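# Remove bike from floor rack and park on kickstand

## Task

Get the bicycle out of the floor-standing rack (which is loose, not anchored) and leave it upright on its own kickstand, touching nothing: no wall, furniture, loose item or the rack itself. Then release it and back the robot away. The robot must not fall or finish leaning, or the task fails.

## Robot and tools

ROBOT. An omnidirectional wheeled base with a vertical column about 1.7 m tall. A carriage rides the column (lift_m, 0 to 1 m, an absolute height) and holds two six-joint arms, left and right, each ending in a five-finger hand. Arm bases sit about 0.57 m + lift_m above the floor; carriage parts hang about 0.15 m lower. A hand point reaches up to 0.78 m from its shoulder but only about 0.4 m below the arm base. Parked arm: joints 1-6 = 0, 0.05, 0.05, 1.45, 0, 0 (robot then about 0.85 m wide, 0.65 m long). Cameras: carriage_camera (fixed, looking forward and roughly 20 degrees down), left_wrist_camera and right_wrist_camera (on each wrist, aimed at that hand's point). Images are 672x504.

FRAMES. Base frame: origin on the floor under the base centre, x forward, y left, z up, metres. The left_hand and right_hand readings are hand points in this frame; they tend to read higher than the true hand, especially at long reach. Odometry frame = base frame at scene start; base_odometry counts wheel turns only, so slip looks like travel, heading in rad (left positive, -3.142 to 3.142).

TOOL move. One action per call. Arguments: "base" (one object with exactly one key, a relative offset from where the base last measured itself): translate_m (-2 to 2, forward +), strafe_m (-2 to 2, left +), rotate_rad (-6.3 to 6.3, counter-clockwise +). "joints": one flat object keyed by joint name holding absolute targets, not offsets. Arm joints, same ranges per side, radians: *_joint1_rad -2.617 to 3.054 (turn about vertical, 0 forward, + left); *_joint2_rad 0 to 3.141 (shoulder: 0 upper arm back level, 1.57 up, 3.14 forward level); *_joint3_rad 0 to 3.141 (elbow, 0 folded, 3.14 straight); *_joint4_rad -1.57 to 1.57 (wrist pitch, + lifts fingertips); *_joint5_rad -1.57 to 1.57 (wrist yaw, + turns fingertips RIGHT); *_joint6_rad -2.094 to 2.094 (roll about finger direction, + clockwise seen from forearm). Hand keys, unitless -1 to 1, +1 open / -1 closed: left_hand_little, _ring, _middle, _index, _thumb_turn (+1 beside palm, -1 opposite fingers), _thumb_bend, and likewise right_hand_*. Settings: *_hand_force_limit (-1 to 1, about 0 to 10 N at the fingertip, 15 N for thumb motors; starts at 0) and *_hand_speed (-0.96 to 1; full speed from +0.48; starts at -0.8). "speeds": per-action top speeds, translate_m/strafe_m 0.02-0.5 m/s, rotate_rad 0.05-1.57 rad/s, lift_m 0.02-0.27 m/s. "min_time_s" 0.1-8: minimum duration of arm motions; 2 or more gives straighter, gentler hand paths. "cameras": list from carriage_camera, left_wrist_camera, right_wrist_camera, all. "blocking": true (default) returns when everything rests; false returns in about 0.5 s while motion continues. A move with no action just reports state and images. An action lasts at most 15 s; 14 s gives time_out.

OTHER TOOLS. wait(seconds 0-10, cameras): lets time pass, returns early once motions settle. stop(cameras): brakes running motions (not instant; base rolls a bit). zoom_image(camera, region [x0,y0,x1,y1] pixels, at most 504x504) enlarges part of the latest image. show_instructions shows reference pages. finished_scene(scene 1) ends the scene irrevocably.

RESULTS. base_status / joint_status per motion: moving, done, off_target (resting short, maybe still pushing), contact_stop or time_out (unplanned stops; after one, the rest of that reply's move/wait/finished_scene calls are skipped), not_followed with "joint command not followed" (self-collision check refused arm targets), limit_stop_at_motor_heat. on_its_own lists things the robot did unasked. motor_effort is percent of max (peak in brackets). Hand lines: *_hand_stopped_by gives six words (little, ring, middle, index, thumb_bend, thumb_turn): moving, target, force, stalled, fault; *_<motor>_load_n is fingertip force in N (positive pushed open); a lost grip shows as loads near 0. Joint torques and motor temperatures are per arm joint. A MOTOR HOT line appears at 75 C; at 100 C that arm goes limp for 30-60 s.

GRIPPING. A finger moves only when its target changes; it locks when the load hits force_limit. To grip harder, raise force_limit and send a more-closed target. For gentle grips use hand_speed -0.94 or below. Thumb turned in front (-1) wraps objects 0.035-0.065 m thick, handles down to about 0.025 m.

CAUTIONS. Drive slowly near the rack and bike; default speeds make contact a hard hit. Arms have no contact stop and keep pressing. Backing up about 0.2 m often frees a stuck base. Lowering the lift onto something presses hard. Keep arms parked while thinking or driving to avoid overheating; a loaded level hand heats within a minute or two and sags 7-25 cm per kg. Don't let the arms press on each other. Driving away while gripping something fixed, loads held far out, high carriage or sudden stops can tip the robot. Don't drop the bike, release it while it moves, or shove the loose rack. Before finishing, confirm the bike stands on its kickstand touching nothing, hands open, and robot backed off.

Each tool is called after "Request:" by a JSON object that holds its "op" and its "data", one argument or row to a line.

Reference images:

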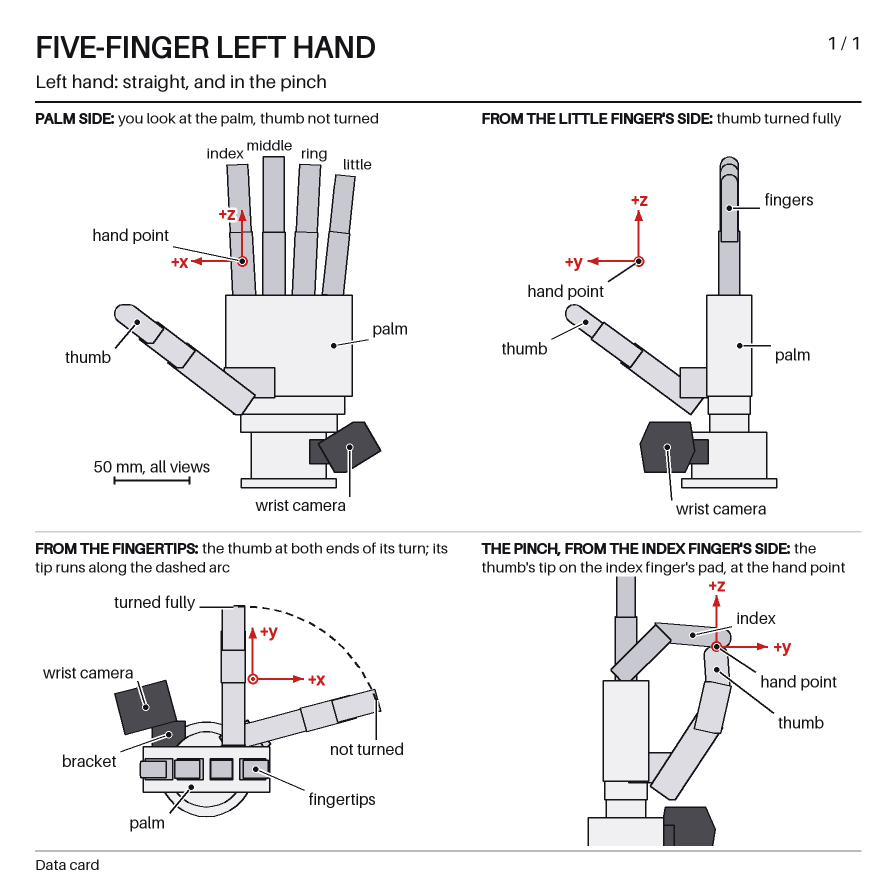

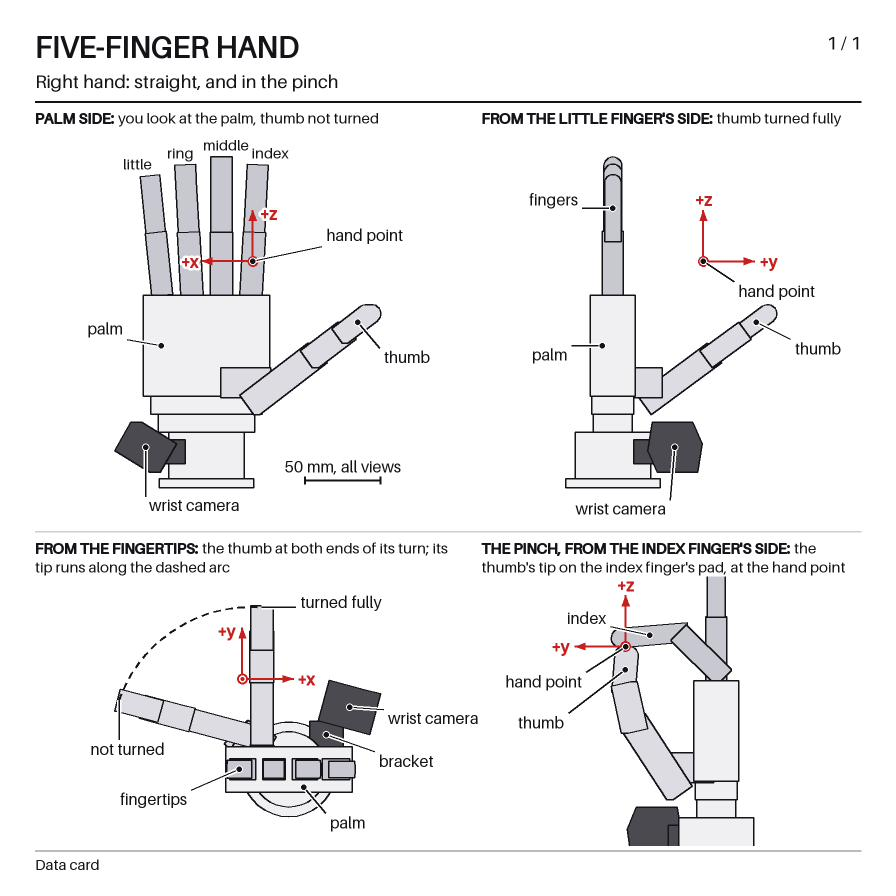

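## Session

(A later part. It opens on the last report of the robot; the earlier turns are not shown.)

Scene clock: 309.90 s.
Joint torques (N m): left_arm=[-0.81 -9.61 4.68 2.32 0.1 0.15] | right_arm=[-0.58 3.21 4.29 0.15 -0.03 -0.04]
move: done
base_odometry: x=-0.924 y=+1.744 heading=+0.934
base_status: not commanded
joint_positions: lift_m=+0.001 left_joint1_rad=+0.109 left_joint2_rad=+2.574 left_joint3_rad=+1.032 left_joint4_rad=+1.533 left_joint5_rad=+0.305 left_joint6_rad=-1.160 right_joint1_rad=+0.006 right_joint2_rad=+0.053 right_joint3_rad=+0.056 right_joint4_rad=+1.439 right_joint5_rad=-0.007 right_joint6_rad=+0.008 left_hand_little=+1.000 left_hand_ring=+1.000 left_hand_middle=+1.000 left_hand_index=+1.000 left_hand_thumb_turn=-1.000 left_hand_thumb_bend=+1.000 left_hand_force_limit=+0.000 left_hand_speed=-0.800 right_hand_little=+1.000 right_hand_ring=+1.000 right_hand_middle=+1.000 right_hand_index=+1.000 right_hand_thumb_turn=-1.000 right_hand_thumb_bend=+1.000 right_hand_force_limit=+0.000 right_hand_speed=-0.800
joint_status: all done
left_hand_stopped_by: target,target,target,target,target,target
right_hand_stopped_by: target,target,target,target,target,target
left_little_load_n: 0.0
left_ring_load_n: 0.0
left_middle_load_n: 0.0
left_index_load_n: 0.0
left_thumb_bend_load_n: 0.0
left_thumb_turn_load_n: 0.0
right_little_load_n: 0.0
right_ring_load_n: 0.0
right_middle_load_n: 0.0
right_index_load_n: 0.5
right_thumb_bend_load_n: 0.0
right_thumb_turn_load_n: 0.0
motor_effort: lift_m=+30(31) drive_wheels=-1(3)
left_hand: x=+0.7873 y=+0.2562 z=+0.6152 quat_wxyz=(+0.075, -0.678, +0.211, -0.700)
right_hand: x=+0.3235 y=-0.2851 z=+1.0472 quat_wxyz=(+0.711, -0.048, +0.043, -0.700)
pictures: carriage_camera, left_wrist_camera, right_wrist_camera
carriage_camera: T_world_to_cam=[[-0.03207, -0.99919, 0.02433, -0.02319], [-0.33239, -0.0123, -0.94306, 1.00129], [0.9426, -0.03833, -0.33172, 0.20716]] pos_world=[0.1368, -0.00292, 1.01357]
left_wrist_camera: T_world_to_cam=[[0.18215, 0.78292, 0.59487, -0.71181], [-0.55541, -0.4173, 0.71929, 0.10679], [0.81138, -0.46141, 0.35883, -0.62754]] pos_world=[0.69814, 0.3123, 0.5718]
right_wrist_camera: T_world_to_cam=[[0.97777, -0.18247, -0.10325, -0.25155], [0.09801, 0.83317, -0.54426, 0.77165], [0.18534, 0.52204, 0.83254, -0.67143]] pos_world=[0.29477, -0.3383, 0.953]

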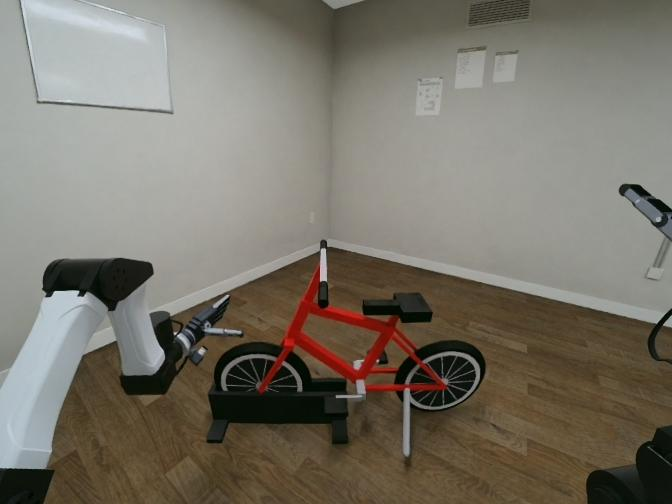

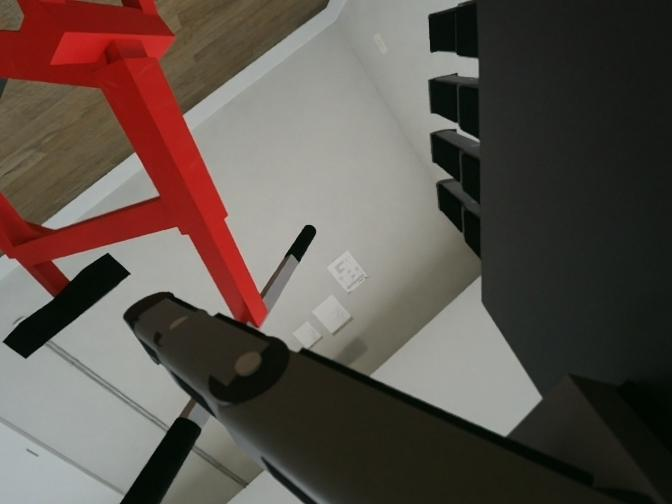

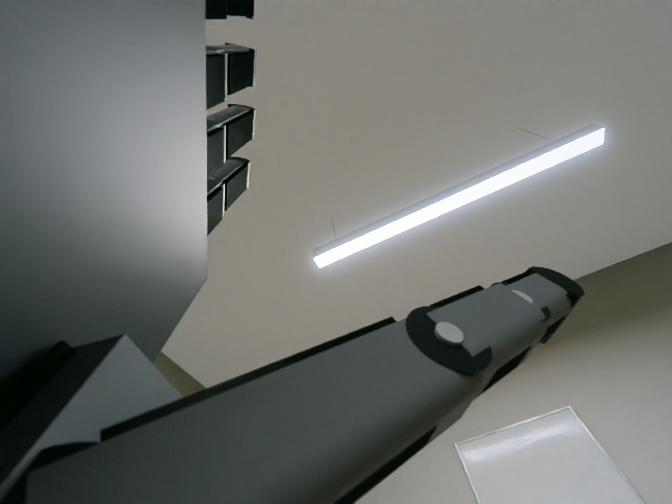

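Request:
{"op": "move", "data": {
  "joints": {"left_joint1_rad": -0.205},
  "min_time_s": 2,
  "cameras": ["all"]
}}

Scene clock: 317.53 s.
Joint torques (N m): left_arm=[-0.7 -9.59 4.67 2.31 0.1 0.16] | right_arm=[-0.76 3.26 4.34 0.14 -0.03 -0.06]
move: done
base_odometry: x=-0.924 y=+1.744 heading=+0.934
base_status: not commanded
joint_positions: lift_m=+0.001 left_joint1_rad=-0.197 left_joint2_rad=+2.574 left_joint3_rad=+1.032 left_joint4_rad=+1.534 left_joint5_rad=+0.305 left_joint6_rad=-1.160 right_joint1_rad=+0.006 right_joint2_rad=+0.053 right_joint3_rad=+0.056 right_joint4_rad=+1.439 right_joint5_rad=-0.007 right_joint6_rad=+0.008 left_hand_little=+1.000 left_hand_ring=+1.000 left_hand_middle=+1.000 left_hand_index=+1.000 left_hand_thumb_turn=-1.000 left_hand_thumb_bend=+1.000 left_hand_force_limit=+0.000 left_hand_speed=-0.800 right_hand_little=+1.000 right_hand_ring=+1.000 right_hand_middle=+1.000 right_hand_index=+1.000 right_hand_thumb_turn=-1.000 right_hand_thumb_bend=+1.000 right_hand_force_limit=+0.000 right_hand_speed=-0.800
joint_status: all done
left_hand_stopped_by: target,target,target,target,target,target
right_hand_stopped_by: target,target,target,target,target,target
left_little_load_n: -0.5
left_ring_load_n: 0.0
left_middle_load_n: 0.0
left_index_load_n: 0.0
left_thumb_bend_load_n: 0.0
left_thumb_turn_load_n: 0.0
right_little_load_n: -0.5
right_ring_load_n: 0.0
right_middle_load_n: 0.0
right_index_load_n: 0.0
right_thumb_bend_load_n: 0.0
right_thumb_turn_load_n: 0.0
motor_effort: lift_m=+31(31) drive_wheels=-2(3)
left_hand: x=+0.7426 y=+0.0906 z=+0.6154 quat_wxyz=(-0.033, -0.638, +0.312, -0.704)
right_hand: x=+0.3235 y=-0.2851 z=+1.0472 quat_wxyz=(+0.711, -0.048, +0.043, -0.700)
pictures: carriage_camera, left_wrist_camera, right_wrist_camera
carriage_camera: T_world_to_cam=[[-0.03207, -0.99919, 0.02433, -0.02319], [-0.33239, -0.0123, -0.94306, 1.00129], [0.9426, -0.03833, -0.33172, 0.20716]] pos_world=[0.1368, -0.00292, 1.01357]
left_wrist_camera: T_world_to_cam=[[0.40931, 0.69162, 0.59508, -0.7347], [-0.65597, -0.23026, 0.71881, 0.07075], [0.63416, -0.68458, 0.35943, -0.51623]] pos_world=[0.67451, 0.17103, 0.5719]
right_wrist_camera: T_world_to_cam=[[0.97777, -0.18247, -0.10325, -0.25155], [0.09801, 0.83317, -0.54426, 0.77165], [0.18534, 0.52204, 0.83254, -0.67143]] pos_world=[0.29477, -0.3383, 0.953]

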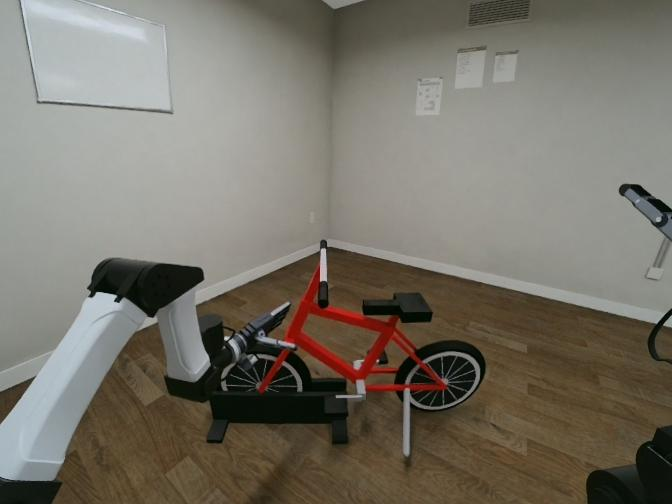

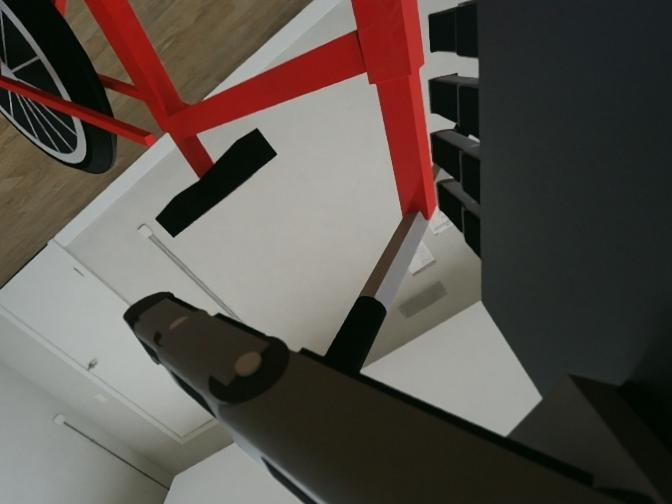

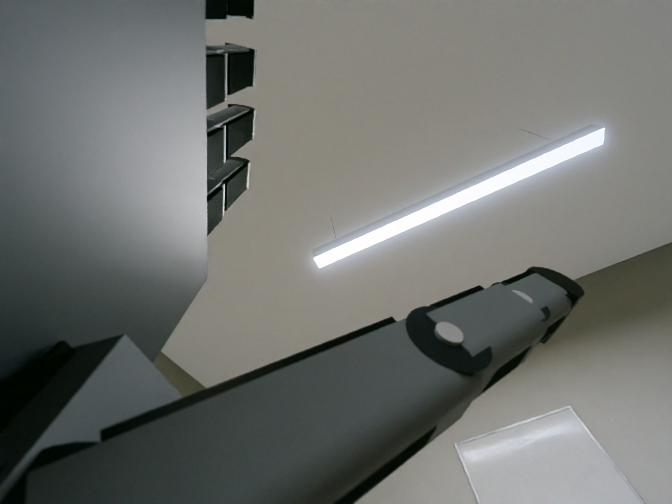

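Request:
{"op": "move", "data": {
  "base": {"translate_m": 0.107},
  "speeds": {"translate_m": 0.1},
  "cameras": ["carriage_camera", "left_wrist_camera"]
}}

Scene clock: 324.20 s.
Joint torques (N m): left_arm=[-0.7 -9.57 4.68 2.25 0.1 0.15] | right_arm=[-0.66 3.18 4.34 0.05 -0.05 -0.03]
Motor temperatures (°C): left_arm=[26 51 45 52 28 28] | right_arm=[28 38 46 46 30 29]
move: done
base_odometry: x=-0.860 y=+1.830 heading=+0.935
base_status: done
joint_positions: lift_m=+0.001 left_joint1_rad=-0.197 left_joint2_rad=+2.574 left_joint3_rad=+1.032 left_joint4_rad=+1.537 left_joint5_rad=+0.305 left_joint6_rad=-1.160 right_joint1_rad=+0.006 right_joint2_rad=+0.053 right_joint3_rad=+0.056 right_joint4_rad=+1.445 right_joint5_rad=-0.007 right_joint6_rad=+0.008 left_hand_little=+1.000 left_hand_ring=+1.000 left_hand_middle=+1.000 left_hand_index=+1.000 left_hand_thumb_turn=-1.000 left_hand_thumb_bend=+1.000 left_hand_force_limit=+0.000 left_hand_speed=-0.800 right_hand_little=+1.000 right_hand_ring=+1.000 right_hand_middle=+1.000 right_hand_index=+1.000 right_hand_thumb_turn=-1.000 right_hand_thumb_bend=+1.000 right_hand_force_limit=+0.000 right_hand_speed=-0.800
joint_status: not commanded
left_hand_stopped_by: target,target,target,target,target,target
right_hand_stopped_by: target,target,target,target,target,target
left_little_load_n: 0.0
left_ring_load_n: 0.0
left_middle_load_n: 0.0
left_index_load_n: 0.0
left_thumb_bend_load_n: 0.0
left_thumb_turn_load_n: 0.0
right_little_load_n: 0.0
right_ring_load_n: 0.0
right_middle_load_n: 0.0
right_index_load_n: 0.0
right_thumb_bend_load_n: 0.0
right_thumb_turn_load_n: 0.0
motor_effort: lift_m=+30(31) drive_wheels=-3(11)
left_hand: x=+0.7426 y=+0.0906 z=+0.6163 quat_wxyz=(-0.033, -0.636, +0.312, -0.705)
right_hand: x=+0.3219 y=-0.2851 z=+1.0478 quat_wxyz=(+0.711, -0.046, +0.041, -0.700)
carriage_camera: T_world_to_cam=[[-0.03207, -0.99919, 0.02433, -0.02319], [-0.33239, -0.0123, -0.94306, 1.00129], [0.9426, -0.03833, -0.33172, 0.20716]] pos_world=[0.1368, -0.00292, 1.01357]
left_wrist_camera: T_world_to_cam=[[0.40705, 0.69207, 0.59611, -0.73416], [-0.65868, -0.22973, 0.71649, 0.07342], [0.63281, -0.6843, 0.36234, -0.51736]] pos_world=[0.6746, 0.17093, 0.5725]

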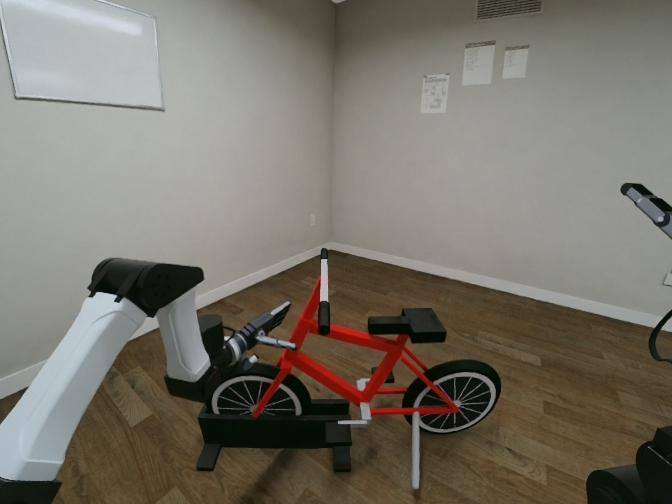

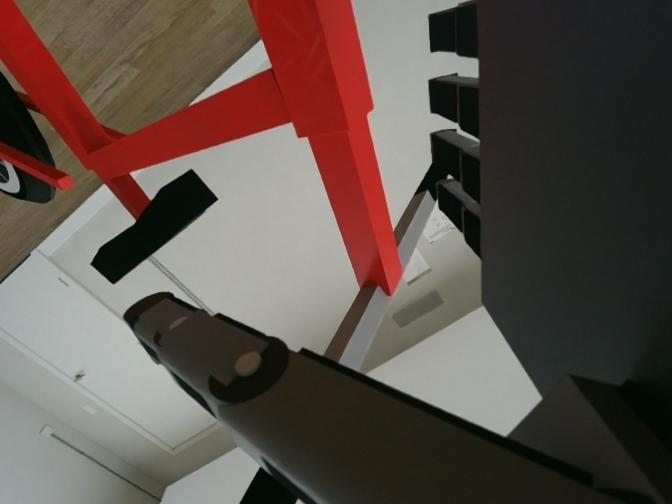

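Request:
{"op": "move", "data": {
  "joints": {"left_joint1_rad": -0.22, "left_joint2_rad": 2.69, "left_joint3_rad": 1.39, "left_joint4_rad": 1.296, "left_joint5_rad": 0.305, "left_joint6_rad": -1.15},
  "min_time_s": 2,
  "cameras": ["carriage_camera", "left_wrist_camera"]
}}

Scene clock: 339.73 s.
Joint torques (N m): left_arm=[-0.84 -10.92 6.31 2.14 0.05 0.16] | right_arm=[-0.61 3.25 4.16 0.05 -0.01 -0.04]
move: done
base_odometry: x=-0.860 y=+1.830 heading=+0.935
base_status: not commanded
joint_positions: lift_m=+0.001 left_joint1_rad=-0.210 left_joint2_rad=+2.673 left_joint3_rad=+1.369 left_joint4_rad=+1.307 left_joint5_rad=+0.305 left_joint6_rad=-1.160 right_joint1_rad=+0.006 right_joint2_rad=+0.053 right_joint3_rad=+0.056 right_joint4_rad=+1.445 right_joint5_rad=-0.007 right_joint6_rad=+0.008 left_hand_little=+1.000 left_hand_ring=+1.000 left_hand_middle=+1.000 left_hand_index=+1.000 left_hand_thumb_turn=-1.000 left_hand_thumb_bend=+1.000 left_hand_force_limit=+0.000 left_hand_speed=-0.800 right_hand_little=+1.000 right_hand_ring=+1.000 right_hand_middle=+1.000 right_hand_index=+1.000 right_hand_thumb_turn=-1.000 right_hand_thumb_bend=+1.000 right_hand_force_limit=+0.000 right_hand_speed=-0.800
joint_status: all done
left_hand_stopped_by: target,target,target,target,target,target
right_hand_stopped_by: target,target,target,target,target,target
left_little_load_n: 0.0
left_ring_load_n: 0.0
left_middle_load_n: 0.0
left_index_load_n: 0.0
left_thumb_bend_load_n: 0.0
left_thumb_turn_load_n: 0.0
right_little_load_n: 0.0
right_ring_load_n: 0.0
right_middle_load_n: 0.0
right_index_load_n: 0.0
right_thumb_bend_load_n: 0.0
right_thumb_turn_load_n: 0.0
motor_effort: lift_m=+30(31) drive_wheels=-4(5)
left_hand: x=+0.8063 y=+0.0695 z=+0.6181 quat_wxyz=(-0.037, -0.632, +0.316, -0.707)
right_hand: x=+0.3219 y=-0.2851 z=+1.0478 quat_wxyz=(+0.711, -0.046, +0.041, -0.700)
carriage_camera: T_world_to_cam=[[-0.03207, -0.99919, 0.02433, -0.02319], [-0.33239, -0.0123, -0.94306, 1.00129], [0.9426, -0.03833, -0.33172, 0.20716]] pos_world=[0.1368, -0.00292, 1.01357]
left_wrist_camera: T_world_to_cam=[[0.41209, 0.68746, 0.59798, -0.75148], [-0.66668, -0.21985, 0.71218, 0.11774], [0.62106, -0.69215, 0.36772, -0.56614]] pos_world=[0.73978, 0.15064, 0.57369]

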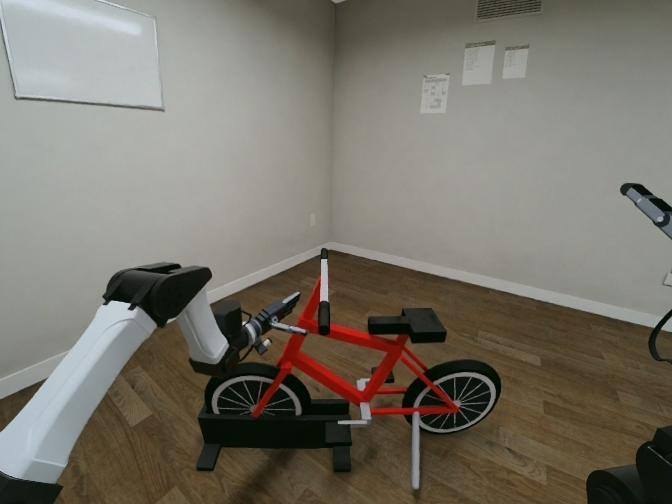

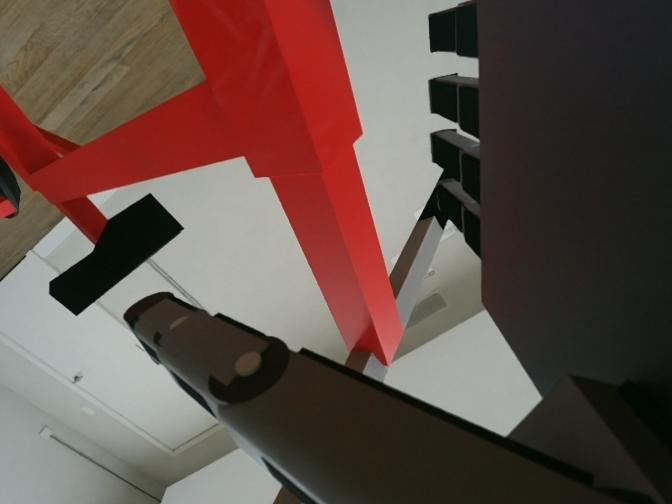

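Request:
{"op": "move", "data": {
  "joints": {"left_joint1_rad": -0.27, "left_joint2_rad": 2.745, "left_joint3_rad": 1.505, "left_joint4_rad": 1.236, "left_joint5_rad": 0.255, "left_joint6_rad": -1.15},
  "min_time_s": 2,
  "cameras": ["left_wrist_camera"]
}}

Scene clock: 356.53 s.
Joint torques (N m): left_arm=[-0.8 -11.29 6.72 2.14 -0.03 0.16] | right_arm=[-0.57 3.25 4.31 0.06 -0.02 -0.05]
move: done
base_odometry: x=-0.860 y=+1.830 heading=+0.935
base_status: not commanded
joint_positions: lift_m=+0.001 left_joint1_rad=-0.261 left_joint2_rad=+2.727 left_joint3_rad=+1.482 left_joint4_rad=+1.246 left_joint5_rad=+0.263 left_joint6_rad=-1.160 right_joint1_rad=+0.006 right_joint2_rad=+0.053 right_joint3_rad=+0.056 right_joint4_rad=+1.445 right_joint5_rad=-0.007 right_joint6_rad=+0.008 left_hand_little=+1.000 left_hand_ring=+1.000 left_hand_middle=+1.000 left_hand_index=+1.000 left_hand_thumb_turn=-1.000 left_hand_thumb_bend=+1.000 left_hand_force_limit=+0.000 left_hand_speed=-0.800 right_hand_little=+1.000 right_hand_ring=+1.000 right_hand_middle=+1.000 right_hand_index=+1.000 right_hand_thumb_turn=-1.000 right_hand_thumb_bend=+1.000 right_hand_force_limit=+0.000 right_hand_speed=-0.800
joint_status: all done
left_hand_stopped_by: target,target,target,target,target,target
right_hand_stopped_by: target,target,target,target,target,target
left_little_load_n: 0.0
left_ring_load_n: 0.0
left_middle_load_n: 0.0
left_index_load_n: 0.5
left_thumb_bend_load_n: 0.0
left_thumb_turn_load_n: -0.5
right_little_load_n: 0.0
right_ring_load_n: 0.0
right_middle_load_n: 0.0
right_index_load_n: 0.0
right_thumb_bend_load_n: 0.0
right_thumb_turn_load_n: 0.0
motor_effort: lift_m=+30(31) drive_wheels=-3(4)
left_hand: x=+0.8180 y=+0.0413 z=+0.6125 quat_wxyz=(-0.040, -0.631, +0.318, -0.707)
right_hand: x=+0.3219 y=-0.2851 z=+1.0478 quat_wxyz=(+0.711, -0.046, +0.041, -0.700)
left_wrist_camera: T_world_to_cam=[[0.4188, 0.68369, 0.59764, -0.73867], [-0.66782, -0.21407, 0.71287, 0.12354], [0.61533, -0.69767, 0.36693, -0.58542]] pos_world=[0.75208, 0.12305, 0.5682]

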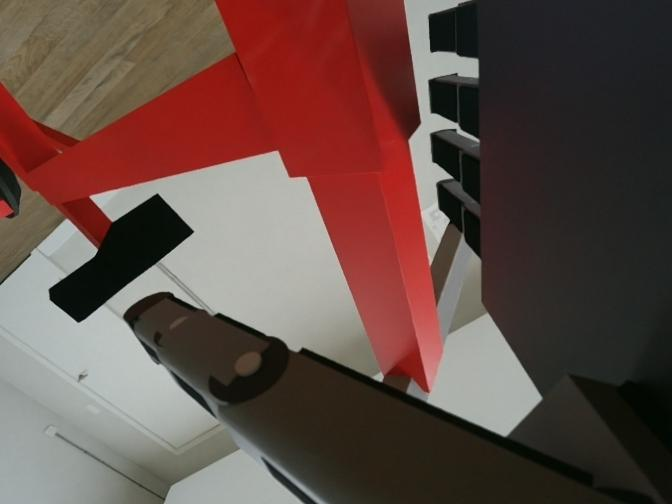

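Request:
{"op": "move", "data": {
  "joints": {"lift_m": 0.035},
  "speeds": {"lift_m": 0.04},
  "cameras": ["left_wrist_camera", "carriage_camera"]
}}

Scene clock: 366.43 s.
Joint torques (N m): left_arm=[-0.8 -11.64 6.5 2.2 -0.02 0.16] | right_arm=[-0.65 3.45 4.53 0.02 -0.02 -0.04]
Motor temperatures (°C): left_arm=[26 55 43 52 28 28] | right_arm=[28 37 44 43 30 29]
move: done
base_odometry: x=-0.860 y=+1.830 heading=+0.935
base_status: not commanded
joint_positions: lift_m=+0.035 left_joint1_rad=-0.261 left_joint2_rad=+2.731 left_joint3_rad=+1.485 left_joint4_rad=+1.242 left_joint5_rad=+0.262 left_joint6_rad=-1.160 right_joint1_rad=+0.006 right_joint2_rad=+0.052 right_joint3_rad=+0.053 right_joint4_rad=+1.445 right_joint5_rad=-0.007 right_joint6_rad=+0.008 left_hand_little=+1.000 left_hand_ring=+1.000 left_hand_middle=+1.000 left_hand_index=+1.000 left_hand_thumb_turn=-1.000 left_hand_thumb_bend=+1.000 left_hand_force_limit=+0.000 left_hand_speed=-0.800 right_hand_little=+1.000 right_hand_ring=+1.000 right_hand_middle=+1.000 right_hand_index=+1.000 right_hand_thumb_turn=-1.000 right_hand_thumb_bend=+1.000 right_hand_force_limit=+0.000 right_hand_speed=-0.800
joint_status: all done
left_hand_stopped_by: target,target,target,target,target,target
right_hand_stopped_by: target,target,target,target,target,target
left_little_load_n: 0.0
left_ring_load_n: 0.0
left_middle_load_n: 0.0
left_index_load_n: 0.0
left_thumb_bend_load_n: 0.0
left_thumb_turn_load_n: -0.5
right_little_load_n: 0.0
right_ring_load_n: 0.0
right_middle_load_n: 0.0
right_index_load_n: 0.0
right_thumb_bend_load_n: 0.0
right_thumb_turn_load_n: 0.0
motor_effort: lift_m=+34(39) drive_wheels=-2(5)
left_hand: x=+0.8184 y=+0.0414 z=+0.6441 quat_wxyz=(-0.040, -0.633, +0.318, -0.705)
right_hand: x=+0.3222 y=-0.2851 z=+1.0808 quat_wxyz=(+0.711, -0.046, +0.042, -0.700)
pictures: carriage_camera, left_wrist_camera
carriage_camera: T_world_to_cam=[[-0.03207, -0.99919, 0.02433, -0.02401], [-0.33239, -0.0123, -0.94306, 1.03317], [0.9426, -0.03833, -0.33172, 0.21838]] pos_world=[0.1368, -0.00292, 1.04737]
left_wrist_camera: T_world_to_cam=[[0.42081, 0.68346, 0.59649, -0.7587], [-0.66416, -0.21576, 0.71578, 0.09654], [0.61791, -0.69737, 0.36313, -0.59686]] pos_world=[0.75219, 0.12314, 0.6002]

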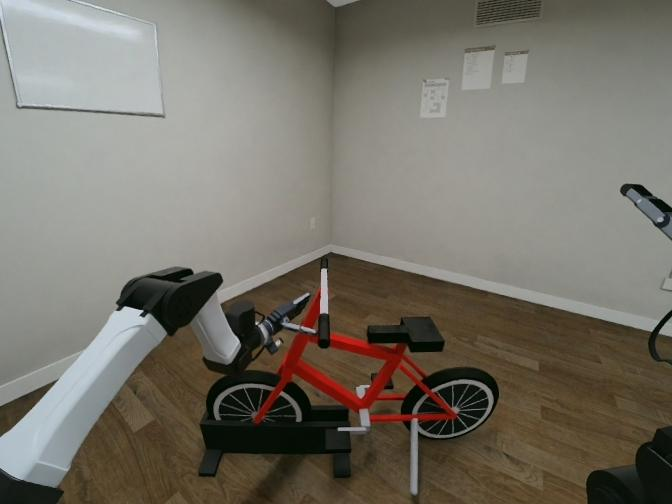

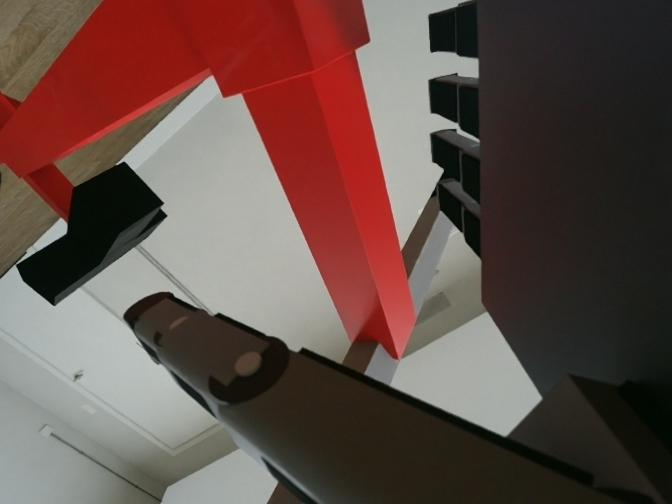

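Request:
{"op": "move", "data": {
  "joints": {"left_joint1_rad": -0.321, "left_joint2_rad": 2.837, "left_joint3_rad": 1.700, "left_joint4_rad": 1.133, "left_joint5_rad": 0.204, "left_joint6_rad": -1.15, "lift_m": 0.04},
  "min_time_s": 2.5,
  "speeds": {"lift_m": 0.03},
  "cameras": ["left_wrist_camera", "carriage_camera"]
}}

Scene clock: 383.20 s.
Joint torques (N m): left_arm=[-0.81 -11.92 7.34 2.15 -0.04 0.16] | right_arm=[-0.72 3.49 4.7 0.06 -0.04 -0.04]
Motor temperatures (°C): left_arm=[26 58 45 52 28 28] | right_arm=[28 36 43 43 30 29]
move: done
base_odometry: x=-0.860 y=+1.830 heading=+0.935
base_status: not commanded
joint_positions: lift_m=+0.040 left_joint1_rad=-0.312 left_joint2_rad=+2.819 left_joint3_rad=+1.676 left_joint4_rad=+1.143 left_joint5_rad=+0.212 left_joint6_rad=-1.160 right_joint1_rad=+0.006 right_joint2_rad=+0.050 right_joint3_rad=+0.052 right_joint4_rad=+1.445 right_joint5_rad=-0.007 right_joint6_rad=+0.008 left_hand_little=+1.000 left_hand_ring=+1.000 left_hand_middle=+1.000 left_hand_index=+1.000 left_hand_thumb_turn=-1.000 left_hand_thumb_bend=+1.000 left_hand_force_limit=+0.000 left_hand_speed=-0.800 right_hand_little=+1.000 right_hand_ring=+1.000 right_hand_middle=+1.000 right_hand_index=+1.000 right_hand_thumb_turn=-1.000 right_hand_thumb_bend=+1.000 right_hand_force_limit=+0.000 right_hand_speed=-0.800
joint_status: all done
left_hand_stopped_by: target,target,target,target,target,target
right_hand_stopped_by: target,target,target,target,target,target
left_little_load_n: 0.0
left_ring_load_n: 0.5
left_middle_load_n: 0.0
left_index_load_n: 0.0
left_thumb_bend_load_n: 0.0
left_thumb_turn_load_n: 0.0
right_little_load_n: 0.0
right_ring_load_n: 0.0
right_middle_load_n: 0.0
right_index_load_n: 0.5
right_thumb_bend_load_n: 0.0
right_thumb_turn_load_n: 0.0
motor_effort: lift_m=+34(38) drive_wheels=-3(4)
left_hand: x=+0.8394 y=+0.0091 z=+0.6434 quat_wxyz=(-0.040, -0.631, +0.319, -0.706)
right_hand: x=+0.3223 y=-0.2851 z=+1.0854 quat_wxyz=(+0.711, -0.046, +0.042, -0.700)
pictures: carriage_camera, left_wrist_camera
carriage_camera: T_world_to_cam=[[-0.03207, -0.99919, 0.02433, -0.02414], [-0.33239, -0.0123, -0.94306, 1.03788], [0.9426, -0.03833, -0.33172, 0.22003]] pos_world=[0.1368, -0.00292, 1.05237]
left_wrist_camera: T_world_to_cam=[[0.41941, 0.68353, 0.59739, -0.74453], [-0.667, -0.21436, 0.71355, 0.10785], [0.61579, -0.69773, 0.36601, -0.63216]] pos_world=[0.77348, 0.09095, 0.5992]

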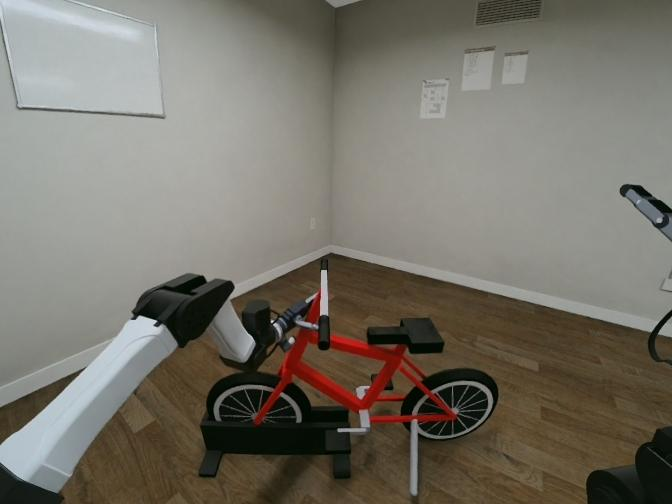

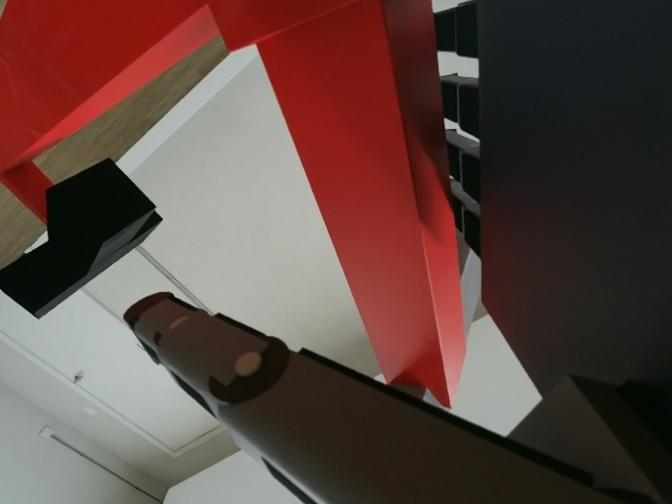

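Request:
{"op": "move", "data": {
  "joints": {"left_hand_speed": -0.85, "left_hand_force_limit": -0.4, "left_hand_index": -1, "left_hand_middle": -1, "left_hand_ring": -1},
  "cameras": ["left_wrist_camera", "carriage_camera"]
}}

Scene clock: 391.17 s.
Joint torques (N m): left_arm=[-0.81 -11.95 6.49 2.28 0.24 0.11] | right_arm=[-0.73 3.55 4.59 0.05 -0.01 -0.06]
Motor temperatures (°C): left_arm=[26 57 45 53 28 28] | right_arm=[28 36 42 42 30 29]
move: off_target
base_odometry: x=-0.860 y=+1.830 heading=+0.935
base_status: not commanded
joint_positions: lift_m=+0.040 left_joint1_rad=-0.312 left_joint2_rad=+2.819 left_joint3_rad=+1.686 left_joint4_rad=+1.131 left_joint5_rad=+0.184 left_joint6_rad=-1.157 right_joint1_rad=+0.006 right_joint2_rad=+0.050 right_joint3_rad=+0.052 right_joint4_rad=+1.445 right_joint5_rad=-0.007 right_joint6_rad=+0.008 left_hand_little=+1.000 left_hand_ring=-0.236 left_hand_middle=-0.152 left_hand_index=-0.069 left_hand_thumb_turn=-1.000 left_hand_thumb_bend=+1.000 left_hand_force_limit=-0.400 left_hand_speed=-0.850 right_hand_little=+1.000 right_hand_ring=+1.000 right_hand_middle=+1.000 right_hand_index=+1.000 right_hand_thumb_turn=-1.000 right_hand_thumb_bend=+1.000 right_hand_force_limit=+0.000 right_hand_speed=-0.800
joint_status: left_hand_ring off_target (ended at -0.236, target -1.000); left_hand_middle off_target (ended at -0.152, target -1.000); left_hand_index off_target (ended at -0.069, target -1.000); the others done
left_hand_stopped_by: target,force,force,force,target,target
right_hand_stopped_by: target,target,target,target,target,target
left_little_load_n: 0.0
left_ring_load_n: 4.0
left_middle_load_n: 0.0
left_index_load_n: 0.0
left_thumb_bend_load_n: 0.0
left_thumb_turn_load_n: 0.0
right_little_load_n: 0.0
right_ring_load_n: 0.0
right_middle_load_n: 0.0
right_index_load_n: 0.0
right_thumb_bend_load_n: 0.0
right_thumb_turn_load_n: 0.0
motor_effort: lift_m=+34(34) drive_wheels=-2(4)
left_hand: x=+0.8458 y=+0.0124 z=+0.6444 quat_wxyz=(-0.029, -0.636, +0.311, -0.706)
right_hand: x=+0.3223 y=-0.2851 z=+1.0854 quat_wxyz=(+0.711, -0.046, +0.042, -0.700)
pictures: carriage_camera, left_wrist_camera
carriage_camera: T_world_to_cam=[[-0.03207, -0.99919, 0.02433, -0.02414], [-0.33239, -0.0123, -0.94306, 1.03788], [0.9426, -0.03833, -0.33172, 0.22003]] pos_world=[0.1368, -0.00292, 1.05237]
left_wrist_camera: T_world_to_cam=[[0.39979, 0.69312, 0.5998, -0.73501], [-0.6605, -0.23587, 0.71281, 0.10737], [0.63554, -0.68114, 0.36351, -0.64942]] pos_world=[0.77749, 0.09242, 0.6004]

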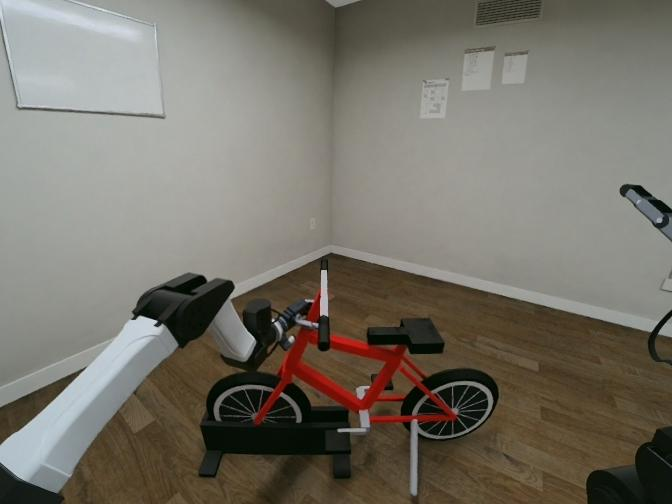

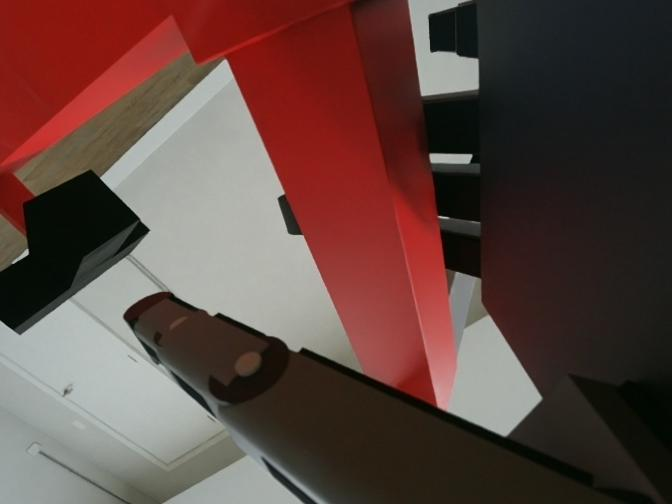

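Request:
{"op": "move", "data": {
  "joints": {"left_hand_force_limit": -0.2, "left_hand_thumb_bend": -1},
  "cameras": ["left_wrist_camera"]
}}

Request:
{"op": "move", "data": {
  "joints": {"left_hand_force_limit": 0.1, "left_hand_index": -0.99, "left_hand_middle": -0.99, "left_hand_ring": -0.99, "left_hand_thumb_bend": -0.99},
  "cameras": ["left_wrist_camera"]
}}

Scene clock: 402.53 s.
Joint torques (N m): left_arm=[-0.38 -11.95 6.49 2.33 0.24 0.11] | right_arm=[-0.58 3.52 4.74 0.05 0 -0.03]
Motor temperatures (°C): left_arm=[26 57 45 53 28 28] | right_arm=[28 36 42 42 30 29]
move: off_target
base_odometry: x=-0.860 y=+1.830 heading=+0.935
base_status: not commanded
joint_positions: lift_m=+0.040 left_joint1_rad=-0.317 left_joint2_rad=+2.819 left_joint3_rad=+1.686 left_joint4_rad=+1.126 left_joint5_rad=+0.184 left_joint6_rad=-1.157 right_joint1_rad=+0.006 right_joint2_rad=+0.050 right_joint3_rad=+0.052 right_joint4_rad=+1.445 right_joint5_rad=-0.007 right_joint6_rad=+0.008 left_hand_little=+1.000 left_hand_ring=-0.236 left_hand_middle=-0.152 left_hand_index=-0.069 left_hand_thumb_turn=-1.000 left_hand_thumb_bend=+0.022 left_hand_force_limit=-0.200 left_hand_speed=-0.850 right_hand_little=+1.000 right_hand_ring=+1.000 right_hand_middle=+1.000 right_hand_index=+1.000 right_hand_thumb_turn=-1.000 right_hand_thumb_bend=+1.000 right_hand_force_limit=+0.000 right_hand_speed=-0.800
joint_status: left_hand_thumb_bend off_target (ended at +0.022, target -1.000); the others done
left_hand_stopped_by: target,force,force,force,force,target
right_hand_stopped_by: target,target,target,target,target,target
left_little_load_n: 0.0
left_ring_load_n: 0.5
left_middle_load_n: 0.0
left_index_load_n: 1.5
left_thumb_bend_load_n: 6.0
left_thumb_turn_load_n: 2.0
right_little_load_n: 0.0
right_ring_load_n: 0.0
right_middle_load_n: -0.5
right_index_load_n: 0.0
right_thumb_bend_load_n: 0.0
right_thumb_turn_load_n: 0.0
motor_effort: lift_m=+34(34) drive_wheels=-1(4)
left_hand: x=+0.8443 y=+0.0093 z=+0.6432 quat_wxyz=(-0.031, -0.637, +0.313, -0.704)
right_hand: x=+0.3223 y=-0.2851 z=+1.0854 quat_wxyz=(+0.711, -0.046, +0.042, -0.700)
left_wrist_camera: T_world_to_cam=[[0.40588, 0.69027, 0.59899, -0.73619], [-0.65856, -0.23353, 0.71537, 0.10313], [0.63368, -0.68483, 0.3598, -0.64619]] pos_world=[0.7762, 0.08972, 0.5997]

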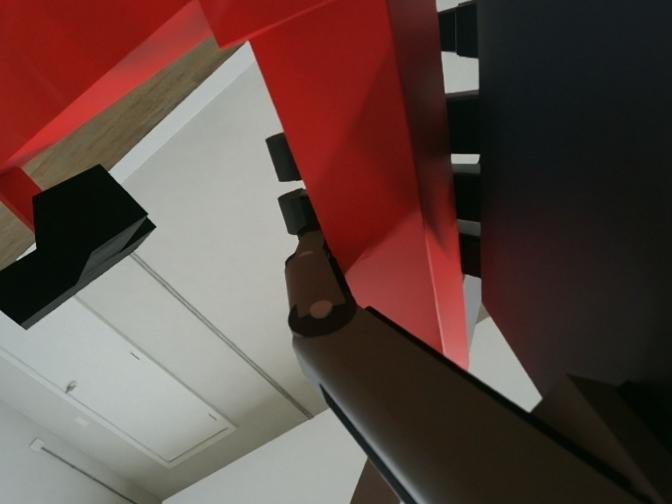

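Scene clock: 403.20 s.
Joint torques (N m): left_arm=[-0.13 -11.99 5.89 2.5 0.25 0.12] | right_arm=[-0.57 3.45 4.64 0.09 -0.03 -0.07]
Motor temperatures (°C): left_arm=[26 57 45 53 28 28] | right_arm=[28 36 42 42 30 29]
move: off_target
base_odometry: x=-0.860 y=+1.830 heading=+0.935
base_status: not commanded
joint_positions: lift_m=+0.040 left_joint1_rad=-0.319 left_joint2_rad=+2.819 left_joint3_rad=+1.694 left_joint4_rad=+1.110 left_joint5_rad=+0.183 left_joint6_rad=-1.157 right_joint1_rad=+0.006 right_joint2_rad=+0.050 right_joint3_rad=+0.052 right_joint4_rad=+1.445 right_joint5_rad=-0.007 right_joint6_rad=+0.008 left_hand_little=+1.000 left_hand_ring=-0.330 left_hand_middle=-0.232 left_hand_index=-0.190 left_hand_thumb_turn=-1.000 left_hand_thumb_bend=-0.015 left_hand_force_limit=+0.100 left_hand_speed=-0.850 right_hand_little=+1.000 right_hand_ring=+1.000 right_hand_middle=+1.000 right_hand_index=+1.000 right_hand_thumb_turn=-1.000 right_hand_thumb_bend=+1.000 right_hand_force_limit=+0.000 right_hand_speed=-0.800
joint_status: left_hand_ring off_target (ended at -0.330, target -0.990); left_hand_middle off_target (ended at -0.232, target -0.990); left_hand_index off_target (ended at -0.190, target -0.990); left_hand_thumb_bend off_target (ended at -0.015, target -0.990); the others done
left_hand_stopped_by: target,force,force,force,force,target
right_hand_stopped_by: target,target,target,target,target,target
left_little_load_n: 0.0
left_ring_load_n: 4.5
left_middle_load_n: 5.5
left_index_load_n: 5.5
left_thumb_bend_load_n: 9.0
left_thumb_turn_load_n: 2.5
right_little_load_n: 0.0
right_ring_load_n: 0.0
right_middle_load_n: 0.0
right_index_load_n: 0.0
right_thumb_bend_load_n: 0.0
right_thumb_turn_load_n: 0.0
motor_effort: lift_m=+34(34) drive_wheels=-3(5)
left_hand: x=+0.8450 y=+0.0073 z=+0.6424 quat_wxyz=(-0.032, -0.639, +0.314, -0.701)
right_hand: x=+0.3223 y=-0.2851 z=+1.0854 quat_wxyz=(+0.711, -0.046, +0.042, -0.700)
left_wrist_camera: T_world_to_cam=[[0.41188, 0.68846, 0.59698, -0.73839], [-0.65326, -0.23367, 0.72018, 0.09612], [0.63531, -0.68661, 0.3535, -0.64504]] pos_world=[0.77672, 0.08792, 0.5996]

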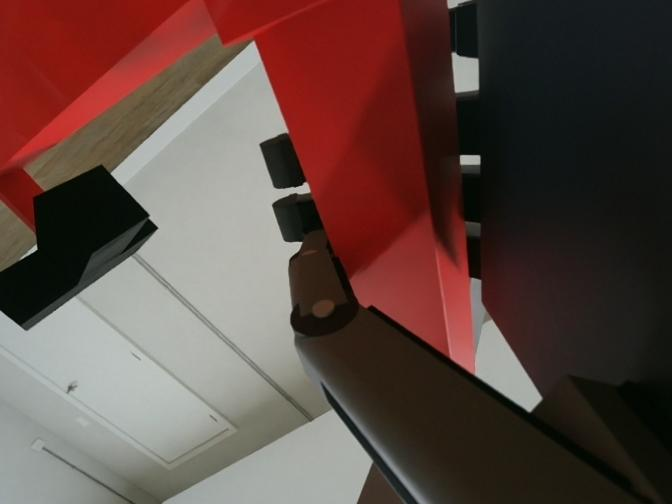

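Request:
{"op": "move", "data": {
  "joints": {"right_joint1_rad": 0.45, "right_joint2_rad": 2.1, "right_joint3_rad": 1.1, "right_joint4_rad": 0.75, "right_joint5_rad": 0.316, "right_joint6_rad": 0.41},
  "min_time_s": 4,
  "cameras": ["all"]
}}

Scene clock: 433.70 s.
Joint torques (N m): left_arm=[-0.14 -12 5.87 2.51 0.25 0.13] | right_arm=[0.57 -10.54 7.92 2.28 0.03 0.15]
Motor temperatures (°C): left_arm=[26 58 44 53 27 28] | right_arm=[28 36 42 42 30 29]
move: done
base_odometry: x=-0.860 y=+1.830 heading=+0.935
base_status: not commanded
joint_positions: lift_m=+0.040 left_joint1_rad=-0.319 left_joint2_rad=+2.819 left_joint3_rad=+1.694 left_joint4_rad=+1.110 left_joint5_rad=+0.183 left_joint6_rad=-1.159 right_joint1_rad=+0.440 right_joint2_rad=+2.099 right_joint3_rad=+1.073 right_joint4_rad=+0.747 right_joint5_rad=+0.305 right_joint6_rad=+0.401 left_hand_little=+1.000 left_hand_ring=-0.330 left_hand_middle=-0.232 left_hand_index=-0.190 left_hand_thumb_turn=-1.000 left_hand_thumb_bend=-0.015 left_hand_force_limit=+0.100 left_hand_speed=-0.850 right_hand_little=+1.000 right_hand_ring=+1.000 right_hand_middle=+1.000 right_hand_index=+1.000 right_hand_thumb_turn=-1.000 right_hand_thumb_bend=+1.000 right_hand_force_limit=+0.000 right_hand_speed=-0.800
joint_status: all done
left_hand_stopped_by: target,force,force,force,force,target
right_hand_stopped_by: target,target,target,target,target,target
left_little_load_n: 0.0
left_ring_load_n: 4.0
left_middle_load_n: 5.5
left_index_load_n: 6.0
left_thumb_bend_load_n: 9.5
left_thumb_turn_load_n: 2.5
right_little_load_n: 0.0
right_ring_load_n: 0.0
right_middle_load_n: 0.0
right_index_load_n: 0.0
right_thumb_bend_load_n: 0.0
right_thumb_turn_load_n: 0.0
motor_effort: lift_m=+34(34) drive_wheels=-5(5)
left_hand: x=+0.8450 y=+0.0073 z=+0.6425 quat_wxyz=(-0.032, -0.639, +0.314, -0.701)
right_hand: x=+0.7602 y=-0.0776 z=+0.6855 quat_wxyz=(+0.512, -0.506, +0.613, -0.326)
pictures: carriage_camera, left_wrist_camera, right_wrist_camera
carriage_camera: T_world_to_cam=[[-0.03207, -0.99919, 0.02433, -0.02414], [-0.33239, -0.0123, -0.94306, 1.03788], [0.9426, -0.03833, -0.33172, 0.22003]] pos_world=[0.1368, -0.00292, 1.05237]
left_wrist_camera: T_world_to_cam=[[0.41224, 0.68901, 0.59609, -0.73825], [-0.65286, -0.23296, 0.72077, 0.09532], [0.63548, -0.68629, 0.35379, -0.64542]] pos_world=[0.77672, 0.08792, 0.5997]
right_wrist_camera: T_world_to_cam=[[-0.25184, 0.0856, -0.96397, 0.86753], [-0.58083, 0.78337, 0.22131, 0.34653], [0.77409, 0.61564, -0.14757, -0.32797]] pos_world=[0.67363, -0.14381, 0.7112]

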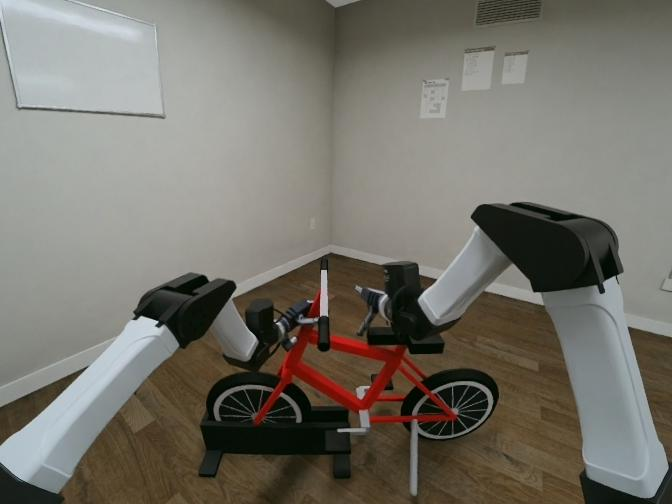

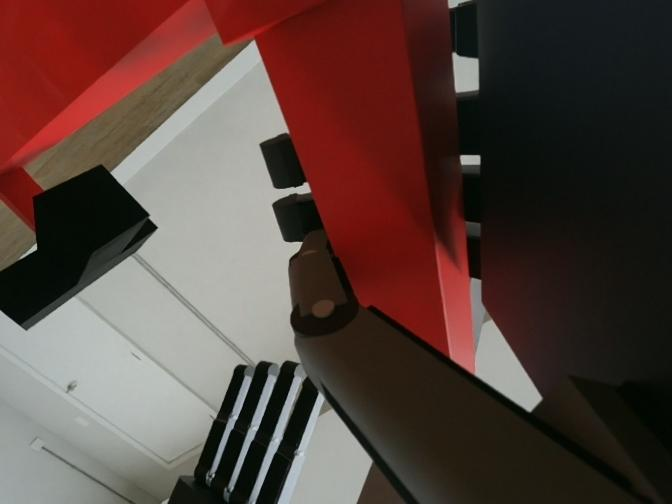

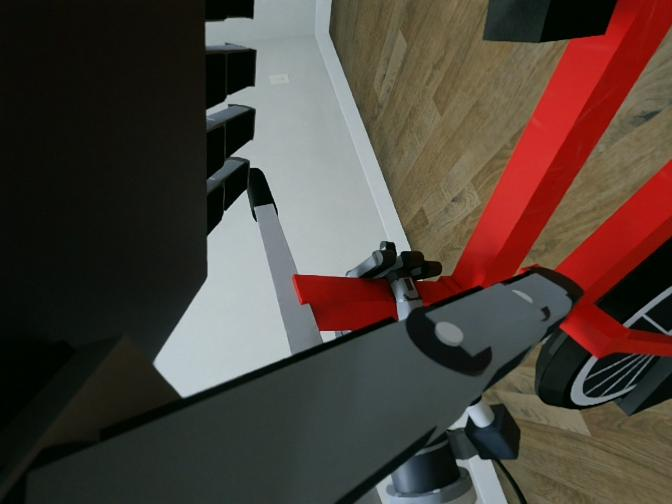

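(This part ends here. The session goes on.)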